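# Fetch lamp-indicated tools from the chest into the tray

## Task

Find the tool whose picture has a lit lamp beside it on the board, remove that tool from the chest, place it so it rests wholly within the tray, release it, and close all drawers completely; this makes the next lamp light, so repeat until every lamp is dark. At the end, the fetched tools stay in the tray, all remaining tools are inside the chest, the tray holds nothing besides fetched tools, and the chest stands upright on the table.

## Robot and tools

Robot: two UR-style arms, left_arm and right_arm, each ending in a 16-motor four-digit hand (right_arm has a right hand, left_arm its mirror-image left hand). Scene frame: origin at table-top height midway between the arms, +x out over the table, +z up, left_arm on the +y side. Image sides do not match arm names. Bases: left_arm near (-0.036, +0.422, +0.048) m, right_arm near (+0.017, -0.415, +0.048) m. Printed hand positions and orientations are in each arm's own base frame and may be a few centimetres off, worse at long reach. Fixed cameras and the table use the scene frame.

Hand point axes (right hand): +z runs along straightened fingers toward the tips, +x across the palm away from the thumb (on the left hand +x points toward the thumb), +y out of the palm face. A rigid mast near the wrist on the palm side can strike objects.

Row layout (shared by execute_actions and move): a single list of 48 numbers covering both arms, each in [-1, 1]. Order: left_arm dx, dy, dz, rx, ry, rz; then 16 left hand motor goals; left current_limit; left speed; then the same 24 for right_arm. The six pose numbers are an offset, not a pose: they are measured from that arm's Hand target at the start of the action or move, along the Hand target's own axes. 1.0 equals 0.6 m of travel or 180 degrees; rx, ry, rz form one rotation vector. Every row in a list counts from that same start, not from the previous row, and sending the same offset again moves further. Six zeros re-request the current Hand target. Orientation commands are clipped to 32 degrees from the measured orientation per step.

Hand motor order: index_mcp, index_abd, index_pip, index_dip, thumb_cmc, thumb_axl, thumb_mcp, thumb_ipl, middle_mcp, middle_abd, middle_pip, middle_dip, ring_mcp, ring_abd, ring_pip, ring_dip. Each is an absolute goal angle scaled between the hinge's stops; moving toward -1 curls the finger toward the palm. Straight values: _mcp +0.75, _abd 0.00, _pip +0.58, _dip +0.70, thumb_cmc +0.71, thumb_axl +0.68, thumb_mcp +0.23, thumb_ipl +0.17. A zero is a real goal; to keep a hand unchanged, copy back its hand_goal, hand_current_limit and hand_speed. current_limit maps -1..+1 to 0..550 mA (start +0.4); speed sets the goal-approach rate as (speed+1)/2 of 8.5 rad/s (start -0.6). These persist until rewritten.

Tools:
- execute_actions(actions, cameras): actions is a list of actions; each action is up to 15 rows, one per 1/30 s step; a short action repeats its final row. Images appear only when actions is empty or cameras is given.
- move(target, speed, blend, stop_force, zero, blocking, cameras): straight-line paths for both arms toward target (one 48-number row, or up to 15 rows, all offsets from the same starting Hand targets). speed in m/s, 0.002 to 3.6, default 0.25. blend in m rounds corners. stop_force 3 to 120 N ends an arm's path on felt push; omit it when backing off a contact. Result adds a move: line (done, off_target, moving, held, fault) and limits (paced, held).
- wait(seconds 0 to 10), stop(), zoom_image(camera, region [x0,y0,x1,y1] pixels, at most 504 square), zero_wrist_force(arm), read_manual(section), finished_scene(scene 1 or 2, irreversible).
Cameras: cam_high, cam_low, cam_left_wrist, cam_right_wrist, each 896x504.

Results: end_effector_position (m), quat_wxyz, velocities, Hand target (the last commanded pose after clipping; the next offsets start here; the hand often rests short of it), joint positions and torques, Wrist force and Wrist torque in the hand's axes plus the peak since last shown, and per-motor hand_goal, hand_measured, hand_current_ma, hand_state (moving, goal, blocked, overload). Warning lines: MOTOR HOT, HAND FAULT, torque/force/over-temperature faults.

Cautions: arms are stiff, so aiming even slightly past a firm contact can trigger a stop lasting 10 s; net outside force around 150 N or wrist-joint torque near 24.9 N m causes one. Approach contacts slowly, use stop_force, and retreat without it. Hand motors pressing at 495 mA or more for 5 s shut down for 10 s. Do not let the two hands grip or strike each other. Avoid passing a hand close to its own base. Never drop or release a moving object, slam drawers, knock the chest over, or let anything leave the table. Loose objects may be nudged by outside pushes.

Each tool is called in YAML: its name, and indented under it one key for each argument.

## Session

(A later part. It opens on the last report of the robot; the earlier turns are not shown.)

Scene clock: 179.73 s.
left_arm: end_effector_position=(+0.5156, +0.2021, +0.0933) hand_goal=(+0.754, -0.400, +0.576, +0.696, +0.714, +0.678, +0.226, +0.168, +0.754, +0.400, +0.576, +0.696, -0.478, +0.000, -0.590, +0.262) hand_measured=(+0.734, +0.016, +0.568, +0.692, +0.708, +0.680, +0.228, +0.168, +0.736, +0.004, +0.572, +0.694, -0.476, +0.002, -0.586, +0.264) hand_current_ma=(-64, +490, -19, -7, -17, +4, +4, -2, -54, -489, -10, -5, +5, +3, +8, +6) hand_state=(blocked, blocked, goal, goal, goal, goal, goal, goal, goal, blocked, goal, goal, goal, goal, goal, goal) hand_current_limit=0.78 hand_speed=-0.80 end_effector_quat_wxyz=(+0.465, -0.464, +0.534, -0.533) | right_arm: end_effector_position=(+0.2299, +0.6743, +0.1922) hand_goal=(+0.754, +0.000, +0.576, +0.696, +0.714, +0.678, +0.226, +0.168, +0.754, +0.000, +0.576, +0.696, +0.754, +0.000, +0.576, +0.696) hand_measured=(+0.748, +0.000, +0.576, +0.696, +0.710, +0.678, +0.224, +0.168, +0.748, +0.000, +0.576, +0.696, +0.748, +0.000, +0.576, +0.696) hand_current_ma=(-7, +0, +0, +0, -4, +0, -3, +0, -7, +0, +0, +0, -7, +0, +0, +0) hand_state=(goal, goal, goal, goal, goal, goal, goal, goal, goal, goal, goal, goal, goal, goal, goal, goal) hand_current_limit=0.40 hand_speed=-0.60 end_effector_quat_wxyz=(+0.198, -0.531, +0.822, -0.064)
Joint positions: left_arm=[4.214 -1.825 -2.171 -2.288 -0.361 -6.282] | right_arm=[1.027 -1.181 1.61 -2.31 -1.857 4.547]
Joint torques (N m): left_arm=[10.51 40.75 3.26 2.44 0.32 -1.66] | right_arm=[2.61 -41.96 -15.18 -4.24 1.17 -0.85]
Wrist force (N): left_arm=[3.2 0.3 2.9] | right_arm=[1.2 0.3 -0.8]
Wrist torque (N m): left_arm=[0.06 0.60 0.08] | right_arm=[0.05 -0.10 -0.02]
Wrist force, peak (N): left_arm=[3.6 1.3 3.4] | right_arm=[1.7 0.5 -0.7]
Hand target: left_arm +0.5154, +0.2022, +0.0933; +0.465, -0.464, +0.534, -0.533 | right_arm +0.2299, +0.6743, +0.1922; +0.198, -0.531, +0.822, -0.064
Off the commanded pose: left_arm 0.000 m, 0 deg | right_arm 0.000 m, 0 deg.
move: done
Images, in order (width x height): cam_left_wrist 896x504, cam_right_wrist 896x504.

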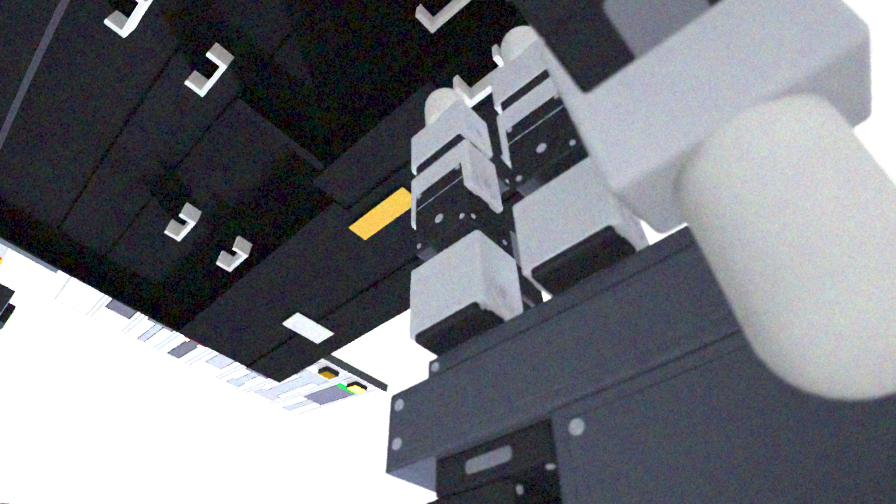

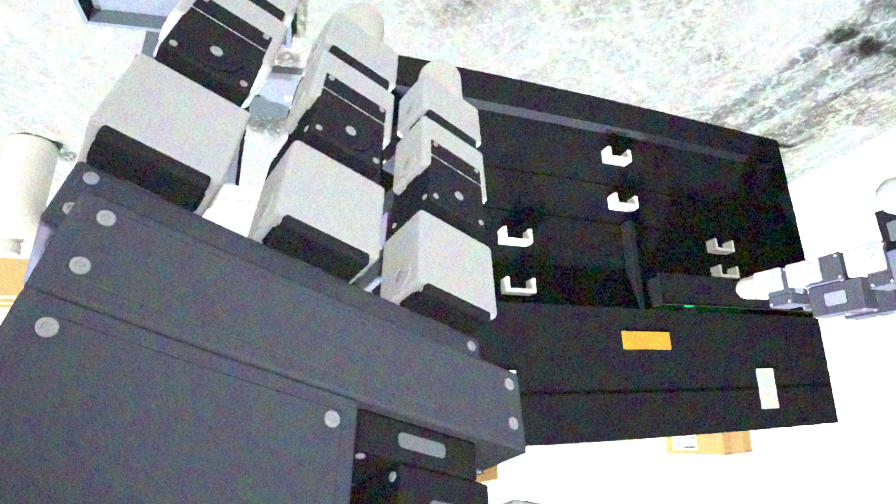

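move:
  target:
    - [0,0,-0.1833,0,0,0,0.754,-0.4,0.576,0.696,0.714,0.678,0.226,0.168,0.754,0.4,0.576,0.696,-0.479,0.0,-0.591,0.261,0.78,-0.8,0,0,0,0,0,0,0.754,0,0.576,0.696,0.714,0.678,0.226,0.168,0.754,0,0.576,0.696,0.754,0,0.576,0.696,0.4,-0.6]
  speed: 0.04
  cameras: ["cam_left_wrist","cam_right_wrist","cam_high"]

zoom_image:
  camera: "cam_right_wrist"
  region: [560, 180, 860, 350]

Scene clock: 183.40 s.
left_arm: end_effector_position=(+0.4066, +0.2173, +0.0933) hand_goal=(+0.754, -0.400, +0.576, +0.696, +0.714, +0.678, +0.226, +0.168, +0.754, +0.400, +0.576, +0.696, -0.478, +0.000, -0.590, +0.262) hand_measured=(+0.732, +0.030, +0.566, +0.692, +0.708, +0.680, +0.228, +0.168, +0.736, +0.026, +0.570, +0.694, -0.476, +0.002, -0.586, +0.264) hand_current_ma=(-68, +489, -26, -7, -17, +4, +4, -2, -57, -489, -15, -5, +5, +3, +8, +6) hand_state=(blocked, blocked, goal, goal, goal, goal, goal, goal, goal, blocked, goal, goal, goal, goal, goal, goal) hand_current_limit=0.78 hand_speed=-0.80 end_effector_quat_wxyz=(+0.465, -0.464, +0.534, -0.533) end_effector_velocity=(-0.001, +0.000, +0.000) end_effector_angular_velocity=(+0.002, +0.000, -0.003) | right_arm: end_effector_position=(+0.2299, +0.6743, +0.1922) hand_goal=(+0.754, +0.000, +0.576, +0.696, +0.714, +0.678, +0.226, +0.168, +0.754, +0.000, +0.576, +0.696, +0.754, +0.000, +0.576, +0.696) hand_measured=(+0.748, +0.000, +0.576, +0.696, +0.710, +0.678, +0.224, +0.168, +0.748, +0.000, +0.576, +0.696, +0.748, +0.000, +0.576, +0.696) hand_current_ma=(-7, +0, +0, +0, -4, +0, -3, +0, -7, +0, +0, +0, -7, +0, +0, +0) hand_state=(goal, goal, goal, goal, goal, goal, goal, goal, goal, goal, goal, goal, goal, goal, goal, goal) hand_current_limit=0.40 hand_speed=-0.60 end_effector_quat_wxyz=(+0.198, -0.531, +0.822, -0.064)
Joint positions: left_arm=[4.541 -1.698 -2.338 -2.256 -0.034 -6.273] | right_arm=[1.027 -1.181 1.61 -2.31 -1.857 4.547]
Joint velocities: left_arm=[0.002 0.001 0 0.003 0.005 -0.002] | right_arm=[within noise]
Joint torques (N m): left_arm=[10.42 33.33 2.63 2.16 -0.32 -1.63] | right_arm=[3.6 -41.9 -14.76 -4.46 1.11 -0.82]
Wrist force (N): left_arm=[5.4 2.2 3.4] | right_arm=[1.6 0.5 -0.6]
Wrist torque (N m): left_arm=[0.06 0.79 0.23] | right_arm=[0.08 -0.14 0.02]
Wrist force, peak (N): left_arm=[5.6 1.4 3.7] | right_arm=[1.6 0.8 -0.8]
Hand target: left_arm +0.4065, +0.2173, +0.0933; +0.465, -0.464, +0.534, -0.533 | right_arm +0.2299, +0.6743, +0.1922; +0.198, -0.531, +0.822, -0.064
Off the commanded pose: left_arm 0.000 m, 0 deg | right_arm 0.000 m, 0 deg.
move: done
Images, in order (width x height): cam_high 896x504, cam_left_wrist 896x504, cam_right_wrist 896x504.

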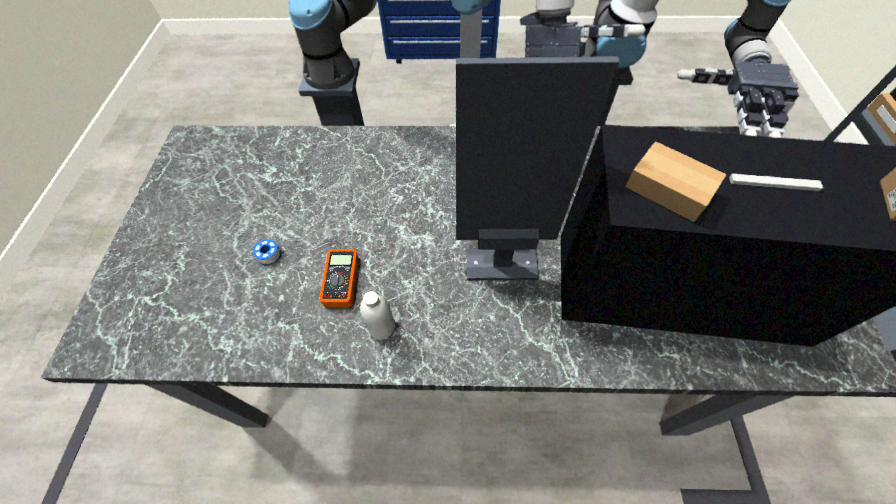

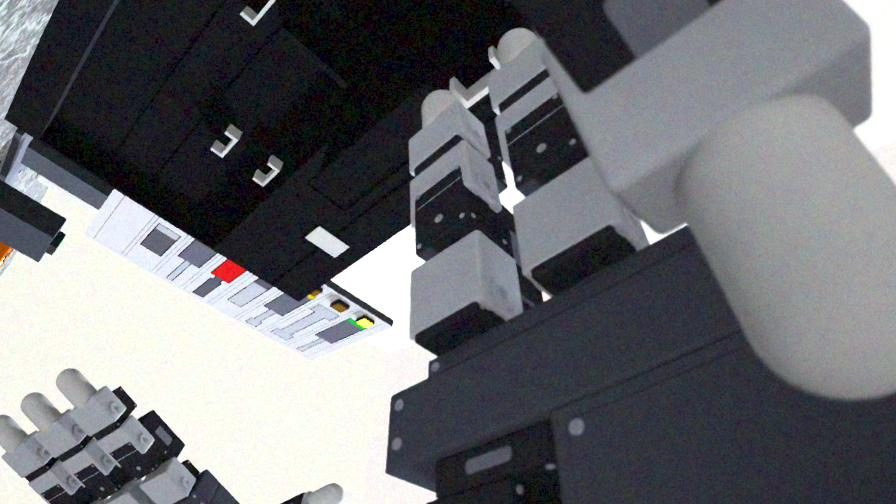

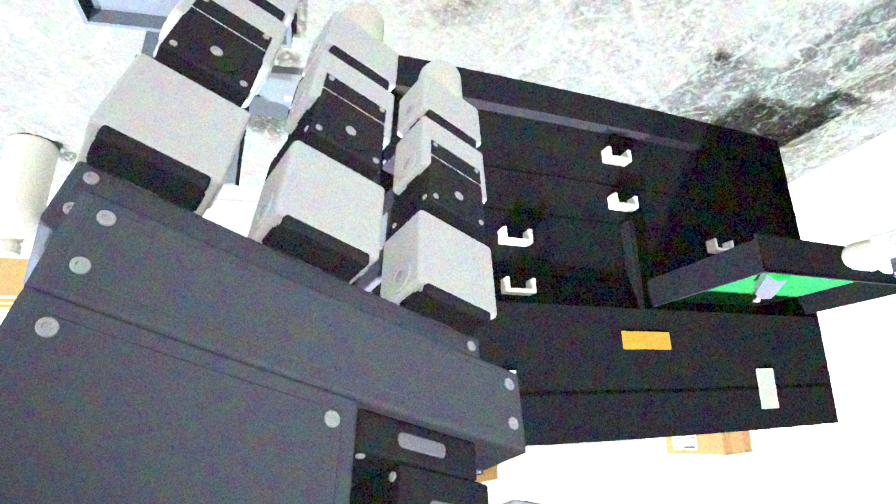

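Scaled by 1.680 from the camera's 896x504 image, which has a finer 1280x720 frame.

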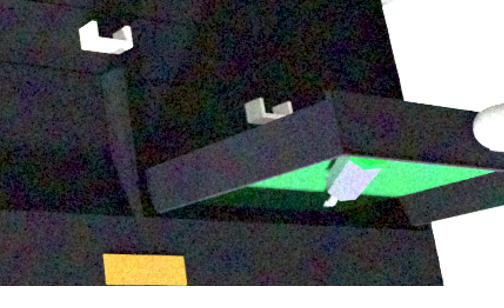

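move:
  target:
    - [0,0,0,0,0,0,0.754,0.15,0.576,0.696,0.714,0.678,0.226,0.168,0.754,-0.15,0.576,0.696,-0.479,0.0,-0.591,0.261,0.4,-0.6,0,0,0,0,0,0,0.754,0,0.576,0.696,0.714,0.678,0.226,0.168,0.754,0,0.576,0.696,0.754,0,0.576,0.696,0.4,-0.6]
    - [0,0,-0.05,0,0,0,0.754,0.15,0.576,0.696,0.714,0.678,0.226,0.168,0.754,-0.15,0.576,0.696,-0.479,0.0,-0.591,0.261,0.4,-0.6,-0.1107,-0.0998,-0.2122,-0.0771,0.0311,-0.0826,0.754,0,0.576,0.696,0.714,0.678,0.226,0.168,0.754,0,0.576,0.696,0.754,0,0.576,0.696,0.4,-0.6]
  speed: 0.2
  cameras: ["cam_left_wrist","cam_right_wrist"]

zoom_image:
  camera: "cam_right_wrist"
  region: [500, 120, 860, 400]

Scene clock: 188.23 s.
left_arm: end_effector_position=(+0.3768, +0.2214, +0.0933) hand_goal=(+0.754, +0.150, +0.576, +0.696, +0.714, +0.678, +0.226, +0.168, +0.754, -0.150, +0.576, +0.696, -0.478, +0.000, -0.590, +0.262) hand_measured=(+0.734, +0.148, +0.568, +0.692, +0.708, +0.680, +0.228, +0.168, +0.736, -0.146, +0.570, +0.694, -0.476, +0.002, -0.586, +0.264) hand_current_ma=(-66, -4, -21, -7, -17, +4, +4, -2, -57, +6, -15, -5, +5, +3, +8, +6) hand_state=(blocked, goal, goal, goal, goal, goal, goal, goal, goal, goal, goal, goal, goal, goal, goal, goal) hand_current_limit=0.40 hand_speed=-0.60 end_effector_quat_wxyz=(+0.465, -0.464, +0.534, -0.533) | right_arm: end_effector_position=(+0.2543, +0.6950, +0.3444) hand_goal=(+0.754, +0.000, +0.576, +0.696, +0.714, +0.678, +0.226, +0.168, +0.754, +0.000, +0.576, +0.696, +0.754, +0.000, +0.576, +0.696) hand_measured=(+0.748, +0.000, +0.576, +0.696, +0.710, +0.678, +0.224, +0.168, +0.748, +0.000, +0.576, +0.696, +0.748, +0.000, +0.576, +0.696) hand_current_ma=(-7, +0, +0, +0, -4, +0, -3, +0, -7, +0, +0, +0, -7, +0, +0, +0) hand_state=(goal, goal, goal, goal, goal, goal, goal, goal, goal, goal, goal, goal, goal, goal, goal, goal) hand_current_limit=0.40 hand_speed=-0.60 end_effector_quat_wxyz=(+0.082, -0.649, +0.757, -0.016)
Joint positions: left_arm=[4.644 -1.669 -2.373 -2.242 0.07 -6.281] | right_arm=[0.942 -1.067 0.992 -1.649 -1.639 4.232]
Joint torques (N m): left_arm=[7.85 31.26 0.8 1.42 1.22 -1.51] | right_arm=[-13.93 -28.86 -31.96 -0.83 2.46 -1.47]
Wrist force (N): left_arm=[0.1 -0.1 1.2] | right_arm=[1.0 0.1 -0.1]
Wrist torque (N m): left_arm=[0.28 0.22 -0.10] | right_arm=[0.00 -0.08 0.14]
Wrist force, peak (N): left_arm=[5.6 2.0 3.5] | right_arm=[2.1 0.9 -0.1]
Hand target: left_arm +0.3768, +0.2214, +0.0933; +0.465, -0.464, +0.534, -0.533 | right_arm +0.2543, +0.6950, +0.3444; +0.082, -0.649, +0.757, -0.016
Off the commanded pose: left_arm 0.000 m, 0 deg | right_arm 0.000 m, 0 deg.
move: done
Images, in order (width x height): cam_left_wrist 896x504, cam_right_wrist 896x504.

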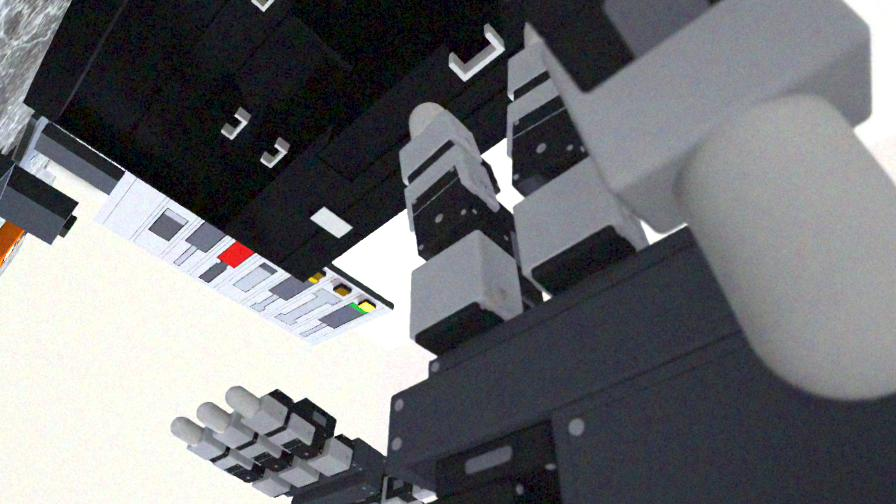

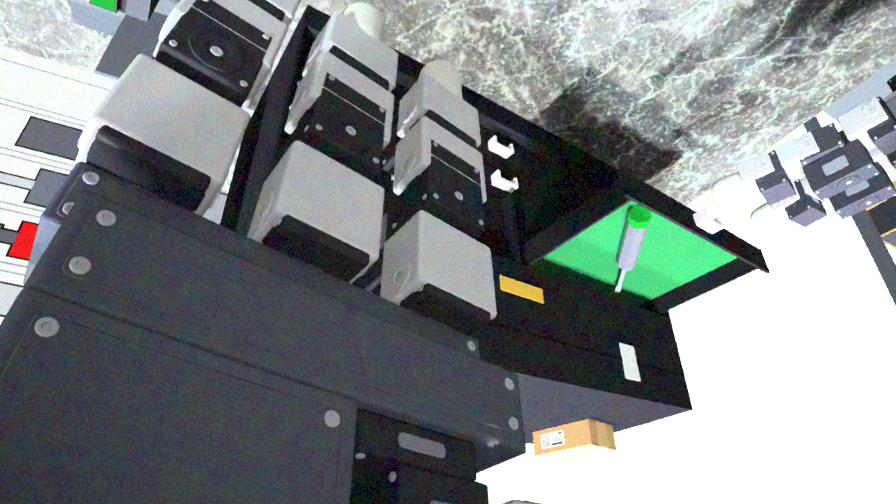

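Scaled by 1.400 from the camera's 896x504 image, which has a finer 1280x720 frame.

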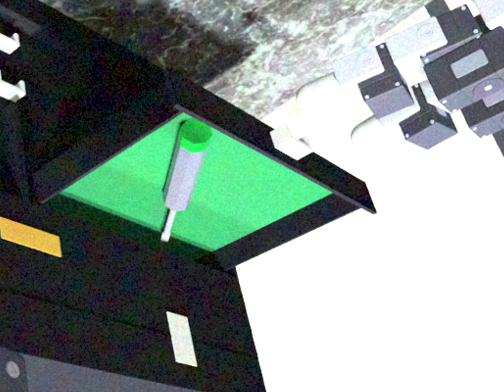

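move:
  target:
    - [0,0,0.05,0,0,0,0.754,0.15,0.576,0.696,0.714,0.678,0.226,0.168,0.754,-0.15,0.576,0.696,-0.479,0.0,-0.591,0.261,0.4,-0.6,0,0,0,0,0,0,0.754,0,0.576,0.696,0.714,0.678,0.226,0.168,0.754,0,0.576,0.696,0.754,0,0.576,0.696,0.4,-0.6]
    - [0,0,0.05,0,0,0,0.754,-0.4,0.576,0.696,0.714,0.678,0.226,0.168,0.754,0.4,0.576,0.696,-0.479,0.0,-0.591,0.261,0.78,-0.8,0,0,0,0,0,0,0.754,0,0.576,0.696,0.714,0.678,0.226,0.168,0.754,0,0.576,0.696,0.754,0,0.576,0.696,0.4,-0.6]
  speed: 0.06
  cameras: []

move:
  target:
    - [0,0,-0.085,0,0,0,0.754,-0.4,0.576,0.696,0.714,0.678,0.226,0.168,0.754,0.4,0.576,0.696,-0.479,0.0,-0.591,0.261,0.78,-0.8,0,0,0,0,0,0,0.754,0,0.576,0.696,0.714,0.678,0.226,0.168,0.754,0,0.576,0.696,0.754,0,0.576,0.696,0.4,-0.6]
  speed: 0.03
  cameras: ["cam_right_wrist"]

zoom_image:
  camera: "cam_right_wrist"
  region: [500, 120, 896, 400]

Scene clock: 191.43 s.
left_arm: end_effector_position=(+0.4065, +0.2173, +0.0933) hand_goal=(+0.754, -0.400, +0.576, +0.696, +0.714, +0.678, +0.226, +0.168, +0.754, +0.400, +0.576, +0.696, -0.478, +0.000, -0.590, +0.262) hand_measured=(+0.734, +0.042, +0.568, +0.692, +0.708, +0.680, +0.228, +0.168, +0.736, +0.028, +0.570, +0.694, -0.476, +0.002, -0.586, +0.264) hand_current_ma=(-66, +490, -20, -7, -17, +4, +4, -2, -57, -489, -15, -5, +5, +3, +8, +6) hand_state=(blocked, blocked, goal, goal, goal, goal, goal, goal, goal, blocked, goal, goal, goal, goal, goal, goal) hand_current_limit=0.78 hand_speed=-0.80 end_effector_quat_wxyz=(+0.465, -0.464, +0.534, -0.533) | right_arm: end_effector_position=(+0.2543, +0.6950, +0.3444) hand_goal=(+0.754, +0.000, +0.576, +0.696, +0.714, +0.678, +0.226, +0.168, +0.754, +0.000, +0.576, +0.696, +0.754, +0.000, +0.576, +0.696) hand_measured=(+0.748, +0.000, +0.576, +0.696, +0.710, +0.678, +0.224, +0.168, +0.748, +0.000, +0.576, +0.696, +0.748, +0.000, +0.576, +0.696) hand_current_ma=(-7, +0, +0, +0, -4, +0, -3, +0, -7, +0, +0, +0, -7, +0, +0, +0) hand_state=(goal, goal, goal, goal, goal, goal, goal, goal, goal, goal, goal, goal, goal, goal, goal, goal) hand_current_limit=0.40 hand_speed=-0.60 end_effector_quat_wxyz=(+0.082, -0.649, +0.757, -0.016)
Joint positions: left_arm=[4.541 -1.697 -2.34 -2.248 -0.033 -6.28] | right_arm=[0.942 -1.067 0.991 -1.648 -1.639 4.232]
Joint torques (N m): left_arm=[-6.43 5.8 24.76 -1.47 -2.1 1.16] | right_arm=[-11.49 -30.2 -33.03 -0.61 1.27 -1.34]
Wrist force (N): left_arm=[1.1 -0.4 1.6] | right_arm=[0.8 0.2 -0.3]
Wrist torque (N m): left_arm=[0.24 0.38 -0.21] | right_arm=[0.01 -0.05 0.12]
Wrist force, peak (N): left_arm=[2.5 0.4 1.3] | right_arm=[1.3 0.6 -0.5]
Hand target: left_arm +0.4065, +0.2173, +0.0933; +0.465, -0.464, +0.534, -0.533 | right_arm +0.2543, +0.6950, +0.3444; +0.082, -0.649, +0.757, -0.016
Off the commanded pose: left_arm 0.000 m, 0 deg | right_arm 0.000 m, 0 deg.
move: done
No camera images: "cameras" was empty.

Scene clock: 193.63 s.
left_arm: end_effector_position=(+0.3561, +0.2243, +0.0933) hand_goal=(+0.754, -0.400, +0.576, +0.696, +0.714, +0.678, +0.226, +0.168, +0.754, +0.400, +0.576, +0.696, -0.478, +0.000, -0.590, +0.262) hand_measured=(+0.734, -0.064, +0.568, +0.692, +0.708, +0.680, +0.228, +0.168, +0.736, +0.142, +0.570, +0.694, -0.476, +0.002, -0.586, +0.264) hand_current_ma=(-66, +489, -20, -7, -17, +4, +4, -2, -57, -489, -14, -5, +5, +3, +8, +6) hand_state=(blocked, blocked, goal, goal, goal, goal, goal, goal, goal, blocked, goal, goal, goal, goal, goal, goal) hand_current_limit=0.78 hand_speed=-0.80 end_effector_quat_wxyz=(+0.465, -0.464, +0.534, -0.533) | right_arm: end_effector_position=(+0.2543, +0.6950, +0.3444) hand_goal=(+0.754, +0.000, +0.576, +0.696, +0.714, +0.678, +0.226, +0.168, +0.754, +0.000, +0.576, +0.696, +0.754, +0.000, +0.576, +0.696) hand_measured=(+0.748, +0.000, +0.576, +0.696, +0.710, +0.678, +0.224, +0.168, +0.748, +0.000, +0.576, +0.696, +0.748, +0.000, +0.576, +0.696) hand_current_ma=(-7, +0, +0, +0, -4, +0, -3, +0, -7, +0, +0, +0, -7, +0, +0, +0) hand_state=(goal, goal, goal, goal, goal, goal, goal, goal, goal, goal, goal, goal, goal, goal, goal, goal) hand_current_limit=0.40 hand_speed=-0.60 end_effector_quat_wxyz=(+0.082, -0.649, +0.757, -0.016)
Joint positions: left_arm=[4.718 -1.653 -2.392 -2.239 0.144 -6.282] | right_arm=[0.942 -1.067 0.991 -1.648 -1.639 4.232]
Joint torques (N m): left_arm=[7.62 31.09 0.14 1.19 1.22 -1.58] | right_arm=[-9.44 -31.17 -32.05 -0.77 -0.44 -1.24]
Wrist force (N): left_arm=[0.2 0.1 1.0] | right_arm=[1.2 0.3 -0.3]
Wrist torque (N m): left_arm=[0.32 0.21 -0.11] | right_arm=[0.04 -0.11 0.16]
Wrist force, peak (N): left_arm=[3.8 1.0 3.8] | right_arm=[1.4 0.3 0.0]
Hand target: left_arm +0.3560, +0.2243, +0.0933; +0.465, -0.464, +0.534, -0.533 | right_arm +0.2543, +0.6950, +0.3444; +0.082, -0.649, +0.757, -0.016
Off the commanded pose: left_arm 0.000 m, 0 deg | right_arm 0.000 m, 0 deg.
joint sent to its limit (left arm) — joint 6 (wrist 3), lower limit. The joint targets still meet the commanded pose.
move: done
Images, in order (width x height): cam_right_wrist 896x504.

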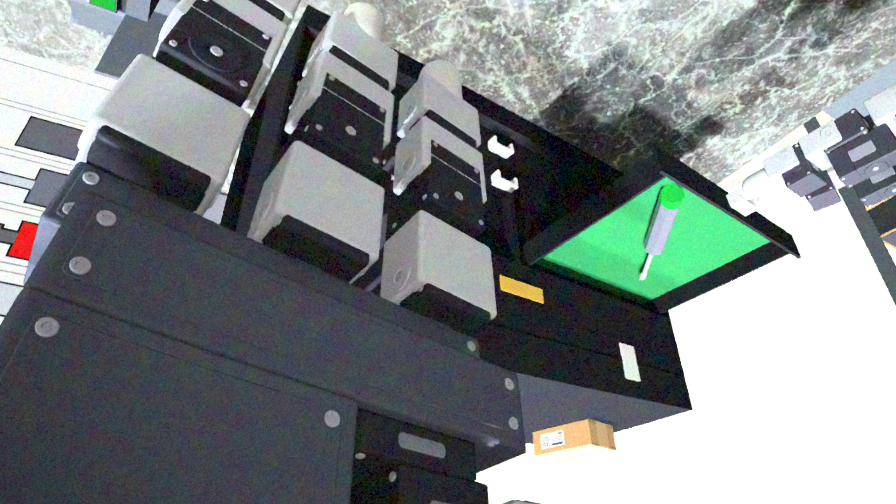

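Scaled by 1.273 from the camera's 896x504 image, which has a finer 1280x720 frame.

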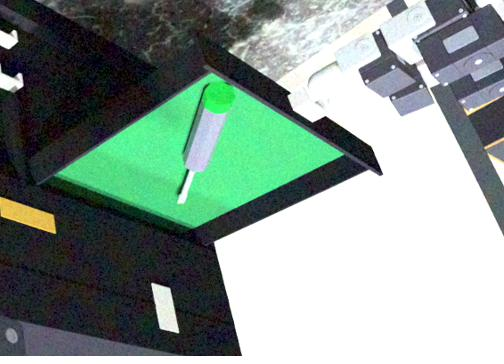

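move:
  target:
    - [0,-0.2,-0.0167,0,0,0,0.754,0.0,0.576,0.696,0.714,0.678,0.226,0.168,0.754,0.0,0.576,0.696,-0.479,0.0,-0.591,0.261,0.4,-0.4,0,0,0,0,0,0,0.754,0,0.576,0.696,0.714,0.678,0.226,0.168,0.754,0,0.576,0.696,0.754,0,0.576,0.696,0.4,-0.6]
    - [0.0542,-0.3645,0.3387,-0.2103,0.2416,0.088,1.0,0.0,-0.737,0.261,-0.657,0.677,0.0225,-0.055,1.0,0.0,-0.737,0.261,-0.479,0.0,-0.591,0.261,0.4,-0.4,0,0,0,0,0,0,0.754,0,0.576,0.696,0.714,0.678,0.226,0.168,0.754,0,0.576,0.696,0.754,0,0.576,0.696,0.4,-0.6]
  speed: 0.2
  cameras: ["cam_left_wrist","cam_right_wrist"]

Scene clock: 204.23 s.
left_arm: end_effector_position=(+0.5526, +0.1640, +0.3120) hand_goal=(+1.000, +0.000, -0.736, +0.262, -0.656, +0.678, +0.022, -0.054, +1.000, +0.000, -0.736, +0.262, -0.478, +0.000, -0.590, +0.262) hand_measured=(+0.984, +0.000, -0.734, +0.264, -0.650, +0.678, +0.026, -0.050, +0.984, +0.002, -0.734, +0.264, -0.476, +0.002, -0.586, +0.264) hand_current_ma=(-51, -1, +4, +6, +15, +2, +10, +9, -52, +5, +3, +6, +5, +3, +8, +6) hand_state=(goal, goal, goal, goal, goal, goal, goal, goal, goal, goal, goal, goal, goal, goal, goal, goal) hand_current_limit=0.40 hand_speed=-0.40 end_effector_quat_wxyz=(+0.268, -0.141, +0.718, -0.626) | right_arm: end_effector_position=(+0.2543, +0.6950, +0.3444) hand_goal=(+0.754, +0.000, +0.576, +0.696, +0.714, +0.678, +0.226, +0.168, +0.754, +0.000, +0.576, +0.696, +0.754, +0.000, +0.576, +0.696) hand_measured=(+0.748, +0.000, +0.576, +0.696, +0.710, +0.678, +0.224, +0.168, +0.748, +0.000, +0.576, +0.696, +0.748, +0.000, +0.576, +0.696) hand_current_ma=(-7, +0, +0, +0, -4, +0, -3, +0, -7, +0, +0, +0, -7, +0, +0, +0) hand_state=(goal, goal, goal, goal, goal, goal, goal, goal, goal, goal, goal, goal, goal, goal, goal, goal) hand_current_limit=0.40 hand_speed=-0.60 end_effector_quat_wxyz=(+0.082, -0.649, +0.757, -0.016)
Joint positions: left_arm=[4.067 -1.879 -1.401 -2.782 0.334 -6.282] | right_arm=[0.942 -1.067 0.991 -1.648 -1.639 4.232]
Joint torques (N m): left_arm=[-6.95 20.84 33.07 -1.5 0.85 -1.46] | right_arm=[2.92 -30.34 -32.66 -0.68 -1.41 -1.15]
Wrist force (N): left_arm=[-0.3 -0.5 1.2] | right_arm=[1.0 0.5 -0.2]
Wrist torque (N m): left_arm=[0.22 0.20 -0.13] | right_arm=[0.04 -0.08 0.14]
Wrist force, peak (N): left_arm=[0.1 -1.4 1.3] | right_arm=[1.4 0.6 -0.5]
Hand target: left_arm +0.5528, +0.1639, +0.3120; +0.157, -0.264, +0.844, -0.441 | right_arm +0.2543, +0.6950, +0.3444; +0.082, -0.649, +0.757, -0.016
Off the commanded pose: left_arm 0.000 m, 38 deg; orientation clipped | right_arm 0.000 m, 0 deg.
joint sent to its limit (left arm) — joint 6 (wrist 3), lower limit. The joint targets are off in orientation, not in position.
move: off_target (left_arm); target 2's new numbers were sent with left_arm's hand 0.000 m and 38 deg from that target; limits=paced
Images, in order (width x height): cam_left_wrist 896x504, cam_right_wrist 896x504.

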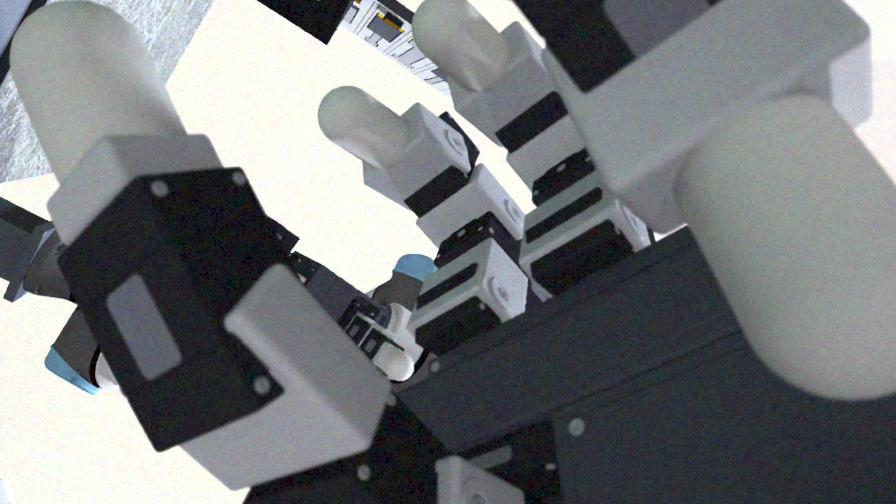

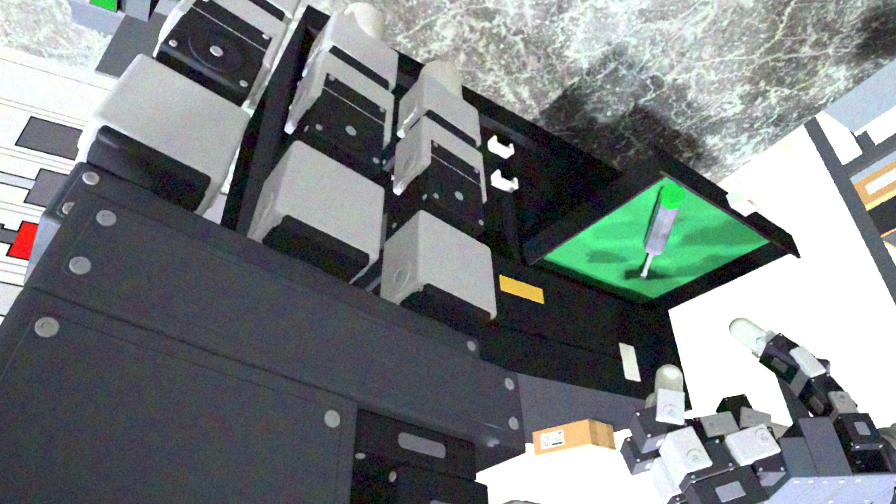

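move:
  target: [0.1313,-0.0592,-0.1582,0,0,0.6,1.0,0.0,-0.737,0.261,-0.657,0.677,0.0225,-0.055,1.0,0.0,-0.737,0.261,-0.479,0.0,-0.591,0.261,0.4,-0.4,0,0,0,0,0,0,0.754,0,0.576,0.696,0.714,0.678,0.226,0.168,0.754,0,0.576,0.696,0.754,0,0.576,0.696,0.4,-0.6]
  speed: 0.5
  cameras: []

Scene clock: 207.60 s.
left_arm: end_effector_position=(+0.4526, +0.1640, +0.3922) hand_goal=(+1.000, +0.000, -0.736, +0.262, -0.656, +0.678, +0.022, -0.054, +1.000, +0.000, -0.736, +0.262, -0.478, +0.000, -0.590, +0.262) hand_measured=(+1.000, +0.000, -0.734, +0.264, -0.650, +0.678, +0.022, -0.052, +1.000, +0.002, -0.734, +0.264, -0.476, +0.002, -0.588, +0.264) hand_current_ma=(-2, -1, +4, +6, +15, +2, -1, +4, -2, +5, +3, +6, +5, +3, +5, +6) hand_state=(goal, goal, goal, goal, goal, goal, goal, goal, goal, goal, goal, goal, goal, goal, goal, goal) hand_current_limit=0.40 hand_speed=-0.40 end_effector_quat_wxyz=(+0.449, +0.527, +0.709, -0.133) | right_arm: end_effector_position=(+0.2543, +0.6950, +0.3444) hand_goal=(+0.754, +0.000, +0.576, +0.696, +0.714, +0.678, +0.226, +0.168, +0.754, +0.000, +0.576, +0.696, +0.754, +0.000, +0.576, +0.696) hand_measured=(+0.748, +0.000, +0.576, +0.696, +0.710, +0.678, +0.224, +0.168, +0.748, +0.000, +0.576, +0.696, +0.748, +0.000, +0.576, +0.696) hand_current_ma=(-7, +0, +0, +0, -4, +0, -3, +0, -7, +0, +0, +0, -7, +0, +0, +0) hand_state=(goal, goal, goal, goal, goal, goal, goal, goal, goal, goal, goal, goal, goal, goal, goal, goal) hand_current_limit=0.40 hand_speed=-0.60 end_effector_quat_wxyz=(+0.082, -0.649, +0.757, -0.016)
Joint positions: left_arm=[4.291 -1.282 -1.853 -2.196 0.762 -5.154] | right_arm=[0.942 -1.067 0.991 -1.648 -1.639 4.232]
Joint torques (N m): left_arm=[7.38 24.68 10.63 2.84 -2.83 1.34] | right_arm=[6.03 -30.06 -32.26 -0.64 -1.43 -1.28]
Wrist force (N): left_arm=[-1.6 2.1 -0.2] | right_arm=[0.7 0.0 0.0]
Wrist torque (N m): left_arm=[0.02 0.14 -0.25] | right_arm=[-0.02 -0.04 0.10]
Wrist force, peak (N): left_arm=[-2.1 2.0 -0.6] | right_arm=[1.4 0.5 -0.5]
Hand target: left_arm +0.4526, +0.1640, +0.3922; +0.449, +0.528, +0.709, -0.132 | right_arm +0.2543, +0.6950, +0.3444; +0.082, -0.649, +0.757, -0.016
Off the commanded pose: left_arm 0.000 m, 0 deg | right_arm 0.000 m, 0 deg.
move: done
No camera images: "cameras" was empty.

move:
  target: [0,0,0,0,0,0.7,1.0,0.0,-0.737,0.261,-0.657,0.677,0.0225,-0.055,1.0,0.0,-0.737,0.261,-0.479,0.0,-0.591,0.261,0.4,-0.4,0,0,0,0,0,0,0.754,0,0.576,0.696,0.714,0.678,0.226,0.168,0.754,0,0.576,0.696,0.754,0,0.576,0.696,0.4,-0.6]
  speed: 0.6
  cameras: []

move:
  target: [0,0,0,0,0,0.7,1.0,0.0,-0.737,0.261,-0.657,0.677,0.0225,-0.055,1.0,0.0,-0.737,0.261,-0.479,0.0,-0.591,0.261,0.4,-0.4,0,0,0,0,0,0,0.754,0,0.576,0.696,0.714,0.678,0.226,0.168,0.754,0,0.576,0.696,0.754,0,0.576,0.696,0.4,-0.6]
  speed: 0.6
  cameras: ["cam_left_wrist"]

Scene clock: 210.73 s.
left_arm: end_effector_position=(+0.4526, +0.1640, +0.3922) hand_goal=(+1.000, +0.000, -0.736, +0.262, -0.656, +0.678, +0.022, -0.054, +1.000, +0.000, -0.736, +0.262, -0.478, +0.000, -0.590, +0.262) hand_measured=(+1.000, +0.000, -0.734, +0.264, -0.660, +0.678, +0.020, -0.052, +1.000, +0.002, -0.734, +0.264, -0.476, +0.002, -0.588, +0.264) hand_current_ma=(+0, -1, +4, +6, -8, +2, -4, +3, +0, +3, +3, +6, +5, +2, +2, +5) hand_state=(goal, goal, goal, goal, goal, goal, goal, goal, goal, goal, goal, goal, goal, goal, goal, goal) hand_current_limit=0.40 hand_speed=-0.40 end_effector_quat_wxyz=(+0.322, +0.871, -0.148, +0.340) | right_arm: end_effector_position=(+0.2543, +0.6950, +0.3444) hand_goal=(+0.754, +0.000, +0.576, +0.696, +0.714, +0.678, +0.226, +0.168, +0.754, +0.000, +0.576, +0.696, +0.754, +0.000, +0.576, +0.696) hand_measured=(+0.748, +0.000, +0.576, +0.696, +0.710, +0.678, +0.224, +0.168, +0.748, +0.000, +0.576, +0.696, +0.748, +0.000, +0.576, +0.696) hand_current_ma=(-7, +0, +0, +0, -4, +0, -3, +0, -7, +0, +0, +0, -7, +0, +0, +0) hand_state=(goal, goal, goal, goal, goal, goal, goal, goal, goal, goal, goal, goal, goal, goal, goal, goal) hand_current_limit=0.40 hand_speed=-0.60 end_effector_quat_wxyz=(+0.082, -0.649, +0.757, -0.016)
Joint positions: left_arm=[4.207 -1.657 -1.659 -1.939 0.716 -3.058] | right_arm=[0.942 -1.067 0.991 -1.648 -1.639 4.232]
Joint torques (N m): left_arm=[-6.64 11.58 34.83 -0.45 -2.68 1.03] | right_arm=[6.52 -29.53 -32.06 -0.71 -1.27 -1.1]
Wrist force (N): left_arm=[1.6 3.7 -0.6] | right_arm=[0.9 0.1 -0.3]
Wrist torque (N m): left_arm=[0.29 0.32 -0.33] | right_arm=[0.01 -0.07 0.14]
Wrist force, peak (N): left_arm=[0.9 4.5 -1.0] | right_arm=[1.4 0.1 -0.3]
Hand target: left_arm +0.4526, +0.1640, +0.3922; +0.322, +0.871, -0.148, +0.340 | right_arm +0.2543, +0.6950, +0.3444; +0.082, -0.649, +0.757, -0.016
Off the commanded pose: left_arm 0.000 m, 0 deg | right_arm 0.000 m, 0 deg.
move: done
No camera images: "cameras" was empty.

Scene clock: 213.60 s.
left_arm: end_effector_position=(+0.4526, +0.1640, +0.3922) hand_goal=(+1.000, +0.000, -0.736, +0.262, -0.656, +0.678, +0.022, -0.054, +1.000, +0.000, -0.736, +0.262, -0.478, +0.000, -0.590, +0.262) hand_measured=(+0.996, +0.000, -0.734, +0.264, -0.658, +0.678, +0.020, -0.052, +0.996, +0.002, -0.734, +0.264, -0.474, +0.002, -0.588, +0.264) hand_current_ma=(-10, -1, +4, +6, -4, +2, -4, +3, -10, +3, +3, +6, +7, +2, +2, +5) hand_state=(goal, goal, goal, goal, goal, goal, goal, goal, goal, goal, goal, goal, goal, goal, goal, goal) hand_current_limit=0.40 hand_speed=-0.40 end_effector_quat_wxyz=(+0.157, -0.264, +0.844, -0.441) | right_arm: end_effector_position=(+0.2543, +0.6950, +0.3444) hand_goal=(+0.754, +0.000, +0.576, +0.696, +0.714, +0.678, +0.226, +0.168, +0.754, +0.000, +0.576, +0.696, +0.754, +0.000, +0.576, +0.696) hand_measured=(+0.748, +0.000, +0.576, +0.696, +0.710, +0.678, +0.224, +0.168, +0.748, +0.000, +0.576, +0.696, +0.748, +0.000, +0.576, +0.696) hand_current_ma=(-7, +0, +0, +0, -4, +0, -3, +0, -7, +0, +0, +0, -7, +0, +0, +0) hand_state=(goal, goal, goal, goal, goal, goal, goal, goal, goal, goal, goal, goal, goal, goal, goal, goal) hand_current_limit=0.40 hand_speed=-0.60 end_effector_quat_wxyz=(+0.082, -0.649, +0.757, -0.016)
Joint positions: left_arm=[4.069 -1.521 -1.51 -2.071 0.654 -1.055] | right_arm=[0.942 -1.067 0.991 -1.648 -1.639 4.232]
Joint torques (N m): left_arm=[8.25 7.42 34.87 0.34 -2.91 1.23] | right_arm=[5.78 -31.12 -32.66 -0.53 -1.33 -1.16]
Wrist force (N): left_arm=[0.0 0.0 0.0] | right_arm=[0.8 0.2 -0.5]
Wrist torque (N m): left_arm=[0.25 0.24 -0.35] | right_arm=[0.03 -0.05 0.13]
Wrist force, peak (N): left_arm=[2.0 4.0 -0.6] | right_arm=[1.4 -0.2 -0.2]
Hand target: left_arm +0.4526, +0.1640, +0.3922; +0.157, -0.264, +0.844, -0.441 | right_arm +0.2543, +0.6950, +0.3444; +0.082, -0.649, +0.757, -0.016
Off the commanded pose: left_arm 0.000 m, 0 deg | right_arm 0.000 m, 0 deg.
move: done
Images, in order (width x height): cam_left_wrist 896x504.

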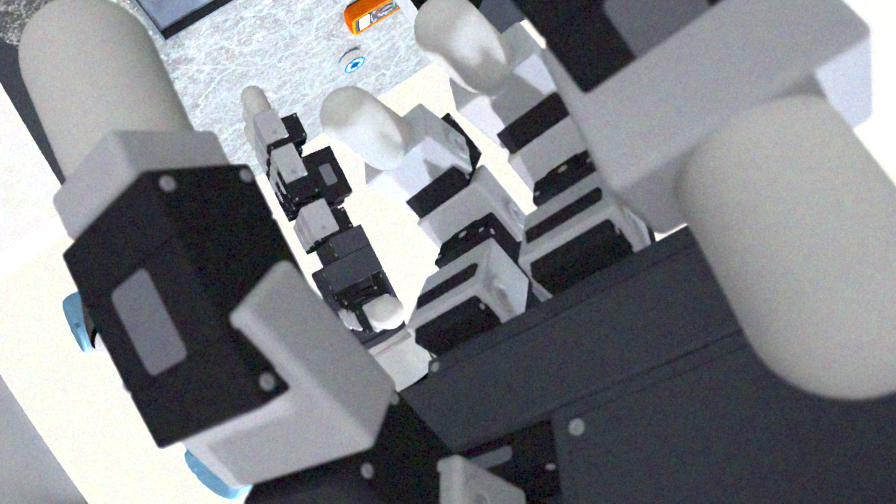

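move:
  target: [-0.1317,0.0592,0.1582,-0.0322,0.0018,-0.0115,1.0,0.0,-0.737,0.261,-0.657,0.677,0.0225,-0.055,1.0,0.0,-0.737,0.261,-0.479,0.0,-0.591,0.261,0.4,-0.4,0,0,0,0,0,0,0.754,0,0.576,0.696,0.714,0.678,0.226,0.168,0.754,0,0.576,0.696,0.754,0,0.576,0.696,0.4,-0.6]
  speed: 0.25
  cameras: ["cam_right_wrist","cam_left_wrist"]

zoom_image:
  camera: "cam_right_wrist"
  region: [500, 120, 896, 400]

Scene clock: 215.40 s.
left_arm: end_effector_position=(+0.5529, +0.1640, +0.3120) hand_goal=(+1.000, +0.000, -0.736, +0.262, -0.656, +0.678, +0.022, -0.054, +1.000, +0.000, -0.736, +0.262, -0.478, +0.000, -0.590, +0.262) hand_measured=(+0.996, +0.000, -0.734, +0.264, -0.658, +0.678, +0.020, -0.052, +0.996, +0.002, -0.734, +0.264, -0.474, +0.002, -0.588, +0.264) hand_current_ma=(-10, -1, +4, +6, -3, +2, -4, +3, -10, +3, +3, +6, +9, +2, +2, +5) hand_state=(goal, goal, goal, goal, goal, goal, goal, goal, goal, goal, goal, goal, goal, goal, goal, goal) hand_current_limit=0.40 hand_speed=-0.40 end_effector_quat_wxyz=(+0.133, -0.285, +0.860, -0.401) | right_arm: end_effector_position=(+0.2543, +0.6950, +0.3444) hand_goal=(+0.754, +0.000, +0.576, +0.696, +0.714, +0.678, +0.226, +0.168, +0.754, +0.000, +0.576, +0.696, +0.754, +0.000, +0.576, +0.696) hand_measured=(+0.748, +0.000, +0.576, +0.696, +0.710, +0.678, +0.224, +0.168, +0.748, +0.000, +0.576, +0.696, +0.748, +0.000, +0.576, +0.696) hand_current_ma=(-7, +0, +0, +0, -4, +0, -3, +0, -7, +0, +0, +0, -7, +0, +0, +0) hand_state=(goal, goal, goal, goal, goal, goal, goal, goal, goal, goal, goal, goal, goal, goal, goal, goal) hand_current_limit=0.40 hand_speed=-0.60 end_effector_quat_wxyz=(+0.082, -0.649, +0.757, -0.016)
Joint positions: left_arm=[3.882 -1.725 -1.534 -1.573 0.704 -1.416] | right_arm=[0.942 -1.067 0.991 -1.648 -1.639 4.232]
Joint torques (N m): left_arm=[-6.57 17.33 35.08 3.94 0.06 -1.57] | right_arm=[5.66 -30.01 -32.48 -0.8 -1.52 -1.25]
Wrist force (N): left_arm=[0.4 -0.1 0.1] | right_arm=[0.8 0.4 -0.3]
Wrist torque (N m): left_arm=[0.18 0.21 -0.13] | right_arm=[0.05 -0.06 0.13]
Wrist force, peak (N): left_arm=[-0.3 0.4 1.3] | right_arm=[1.3 0.4 0.0]
Hand target: left_arm +0.5530, +0.1640, +0.3120; +0.133, -0.285, +0.860, -0.401 | right_arm +0.2543, +0.6950, +0.3444; +0.082, -0.649, +0.757, -0.016
Off the commanded pose: left_arm 0.000 m, 0 deg | right_arm 0.000 m, 0 deg.
move: done
Images, in order (width x height): cam_left_wrist 896x504, cam_right_wrist 896x504.

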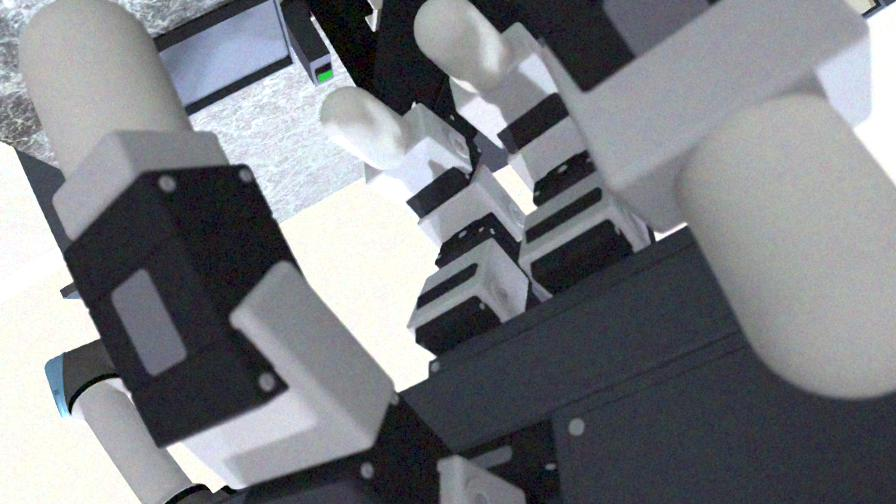

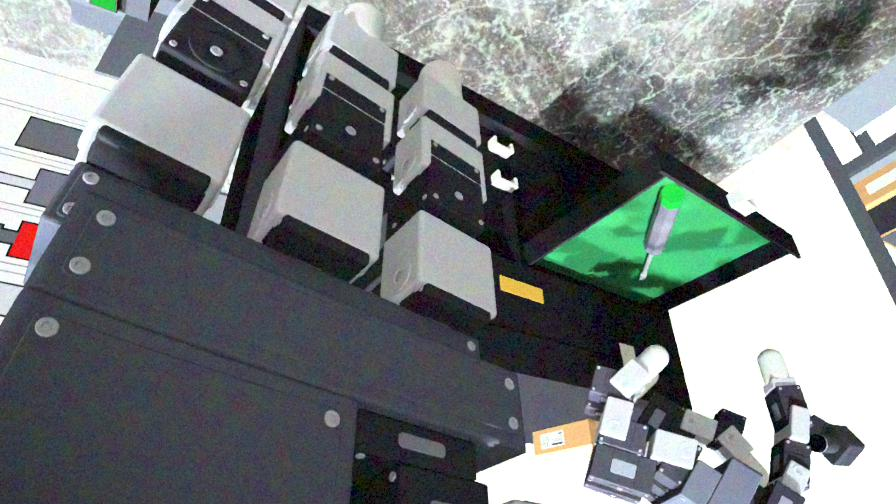

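Scaled by 1.273 from the camera's 896x504 image, which has a finer 1280x720 frame.

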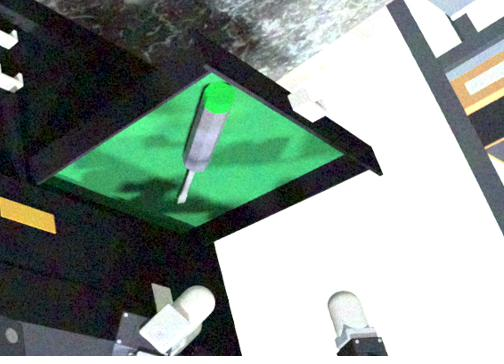

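move:
  target: [0,0.1277,0.1072,0,0,0,1.0,0.0,-0.737,0.261,-0.657,0.677,0.0225,-0.055,1.0,0.0,-0.737,0.261,-0.479,0.0,-0.591,0.261,0.4,-0.4,0,0,0,0,0,0,0.754,0,0.576,0.696,0.714,0.678,0.226,0.168,0.754,0,0.576,0.696,0.754,0,0.576,0.696,0.4,-0.6]
  speed: 0.15
  cameras: ["cam_right_wrist","cam_left_wrist"]

zoom_image:
  camera: "cam_right_wrist"
  region: [500, 120, 896, 400]

Scene clock: 217.50 s.
left_arm: end_effector_position=(+0.5529, +0.1640, +0.2120) hand_goal=(+1.000, +0.000, -0.736, +0.262, -0.656, +0.678, +0.022, -0.054, +1.000, +0.000, -0.736, +0.262, -0.478, +0.000, -0.590, +0.262) hand_measured=(+0.996, +0.000, -0.734, +0.264, -0.658, +0.678, +0.020, -0.052, +0.996, +0.002, -0.734, +0.264, -0.474, +0.002, -0.588, +0.264) hand_current_ma=(-10, -1, +4, +6, -3, +2, -4, +3, -10, +3, +3, +6, +10, +2, +2, +5) hand_state=(goal, goal, goal, goal, goal, goal, goal, goal, goal, goal, goal, goal, goal, goal, goal, goal) hand_current_limit=0.40 hand_speed=-0.40 end_effector_quat_wxyz=(+0.133, -0.285, +0.860, -0.401) | right_arm: end_effector_position=(+0.2543, +0.6950, +0.3444) hand_goal=(+0.754, +0.000, +0.576, +0.696, +0.714, +0.678, +0.226, +0.168, +0.754, +0.000, +0.576, +0.696, +0.754, +0.000, +0.576, +0.696) hand_measured=(+0.748, +0.000, +0.576, +0.696, +0.710, +0.678, +0.224, +0.168, +0.748, +0.000, +0.576, +0.696, +0.748, +0.000, +0.576, +0.696) hand_current_ma=(-7, +0, +0, +0, -4, +0, -3, +0, -7, +0, +0, +0, -7, +0, +0, +0) hand_state=(goal, goal, goal, goal, goal, goal, goal, goal, goal, goal, goal, goal, goal, goal, goal, goal) hand_current_limit=0.40 hand_speed=-0.60 end_effector_quat_wxyz=(+0.082, -0.649, +0.757, -0.016)
Joint positions: left_arm=[3.881 -1.782 -1.729 -1.321 0.704 -1.416] | right_arm=[0.942 -1.067 0.991 -1.648 -1.639 4.232]
Joint torques (N m): left_arm=[-7.09 17.44 9.9 3.71 -2.79 -1.59] | right_arm=[6.33 -29.45 -32.44 -0.72 -1.32 -1.12]
Wrist force (N): left_arm=[0.3 -0.1 -0.1] | right_arm=[1.2 0.3 0.0]
Wrist torque (N m): left_arm=[0.20 0.21 -0.14] | right_arm=[0.01 -0.11 0.16]
Wrist force, peak (N): left_arm=[0.5 -0.9 -0.5] | right_arm=[1.3 0.3 -0.2]
Hand target: left_arm +0.5529, +0.1640, +0.2119; +0.133, -0.285, +0.860, -0.401 | right_arm +0.2543, +0.6950, +0.3444; +0.082, -0.649, +0.757, -0.016
Off the commanded pose: left_arm 0.000 m, 0 deg | right_arm 0.000 m, 0 deg.
move: done
Images, in order (width x height): cam_left_wrist 896x504, cam_right_wrist 896x504.

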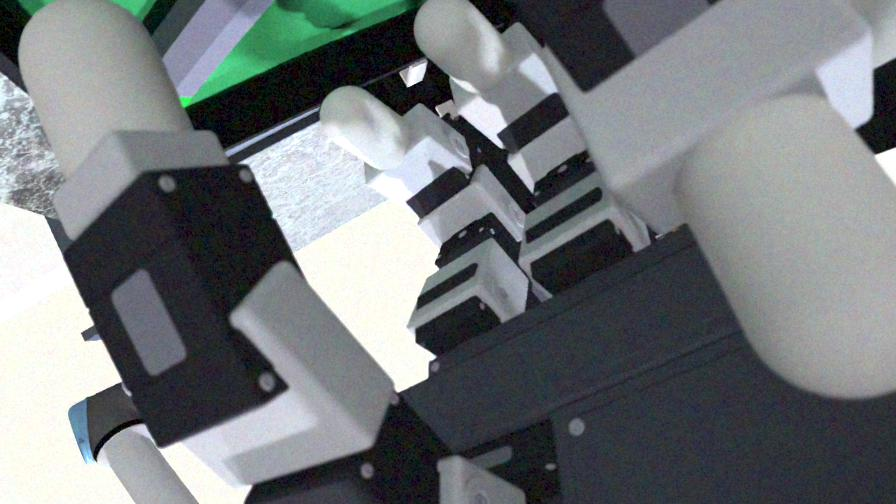

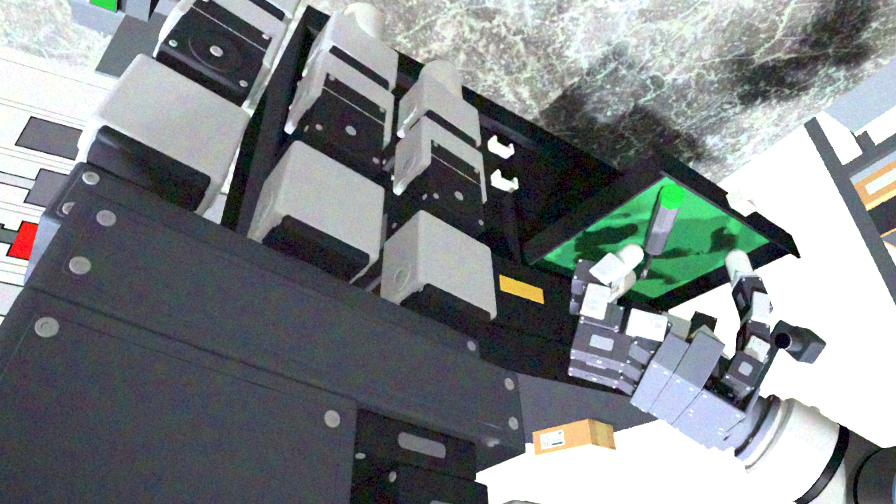

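Scaled by 1.273 from the camera's 896x504 image, which has a finer 1280x720 frame.

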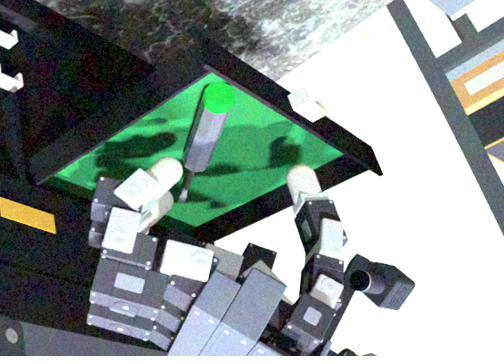

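move:
  target:
    - [-0.0167,0,0,0,0,0,0.945,0.0,-0.737,0.261,-0.657,0.677,0.0225,-0.055,0.945,0.0,-0.737,0.261,-0.479,0.0,-0.591,0.261,0.4,-0.4,0,0,0,0,0,0,0.754,0,0.576,0.696,0.714,0.678,0.226,0.168,0.754,0,0.576,0.696,0.754,0,0.576,0.696,0.4,-0.6]
    - [-0.0167,0.0434,0.0364,0,0,0,0.945,0.0,-0.737,0.261,-0.657,0.677,0.0225,-0.055,0.945,0.0,-0.737,0.261,-0.479,0.0,-0.591,0.261,0.4,-0.4,0,0,0,0,0,0,0.754,0,0.576,0.696,0.714,0.678,0.226,0.168,0.754,0,0.576,0.696,0.754,0,0.576,0.696,0.4,-0.6]
  speed: 0.04
  stop_force: 5
  cameras: ["cam_right_wrist"]

zoom_image:
  camera: "cam_right_wrist"
  region: [560, 140, 820, 320]

Scene clock: 220.93 s.
left_arm: end_effector_position=(+0.5609, +0.1700, +0.1786) hand_goal=(+0.946, +0.000, -0.736, +0.262, -0.656, +0.678, +0.022, -0.054, +0.946, +0.000, -0.736, +0.262, -0.478, +0.000, -0.590, +0.262) hand_measured=(+0.936, -0.006, -0.748, +0.264, -0.658, +0.678, +0.020, -0.052, +0.942, +0.002, -0.734, +0.264, -0.474, +0.002, -0.588, +0.264) hand_current_ma=(-28, -13, -34, +6, -3, +2, -4, +3, -8, +3, +3, +6, +10, +2, +2, +5) hand_state=(goal, goal, goal, goal, goal, goal, goal, goal, goal, goal, goal, goal, goal, goal, goal, goal) hand_current_limit=0.40 hand_speed=-0.40 end_effector_quat_wxyz=(+0.133, -0.285, +0.860, -0.401) | right_arm: end_effector_position=(+0.2543, +0.6950, +0.3444) hand_goal=(+0.754, +0.000, +0.576, +0.696, +0.714, +0.678, +0.226, +0.168, +0.754, +0.000, +0.576, +0.696, +0.754, +0.000, +0.576, +0.696) hand_measured=(+0.748, +0.000, +0.576, +0.696, +0.710, +0.678, +0.224, +0.168, +0.748, +0.000, +0.576, +0.696, +0.748, +0.000, +0.576, +0.696) hand_current_ma=(-7, +0, +0, +0, -4, +0, -3, +0, -7, +0, +0, +0, -7, +0, +0, +0) hand_state=(goal, goal, goal, goal, goal, goal, goal, goal, goal, goal, goal, goal, goal, goal, goal, goal) hand_current_limit=0.40 hand_speed=-0.60 end_effector_quat_wxyz=(+0.082, -0.649, +0.757, -0.016)
Joint positions: left_arm=[3.88 -1.836 -1.753 -1.24 0.704 -1.418] | right_arm=[0.942 -1.067 0.991 -1.648 -1.639 4.232]
Joint torques (N m): left_arm=[-9.56 44.88 34.05 1.23 -3.07 1.14] | right_arm=[5.93 -29.11 -32.41 -0.58 -1.23 -1.24]
Wrist force (N): left_arm=[6.9 4.3 -9.7] | right_arm=[0.8 0.3 0.0]
Wrist torque (N m): left_arm=[1.16 -0.39 0.30] | right_arm=[0.02 -0.07 0.13]
Wrist force, peak (N): left_arm=[6.9 2.8 -11.8] | right_arm=[1.3 0.4 -0.6]
Hand target: left_arm +0.5609, +0.1700, +0.1786; +0.133, -0.285, +0.860, -0.401 (not the last commanded pose) | right_arm +0.2543, +0.6950, +0.3444; +0.082, -0.649, +0.757, -0.016
Off the commanded pose: left_arm 0.001 m, 0 deg | right_arm 0.000 m, 0 deg.
move: contact (left_arm); path passed 1 of 2 targets
Images, in order (width x height): cam_right_wrist 896x504.

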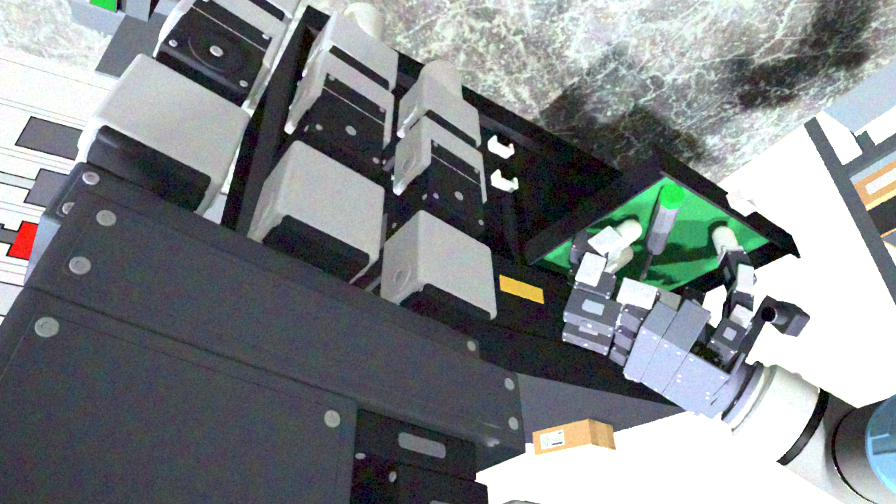

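Scaled by 1.938 from the camera's 896x504 image, which has a finer 1280x720 frame.

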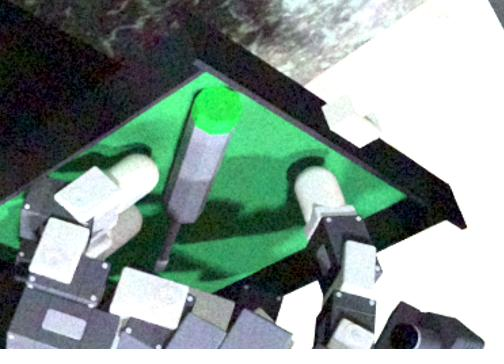

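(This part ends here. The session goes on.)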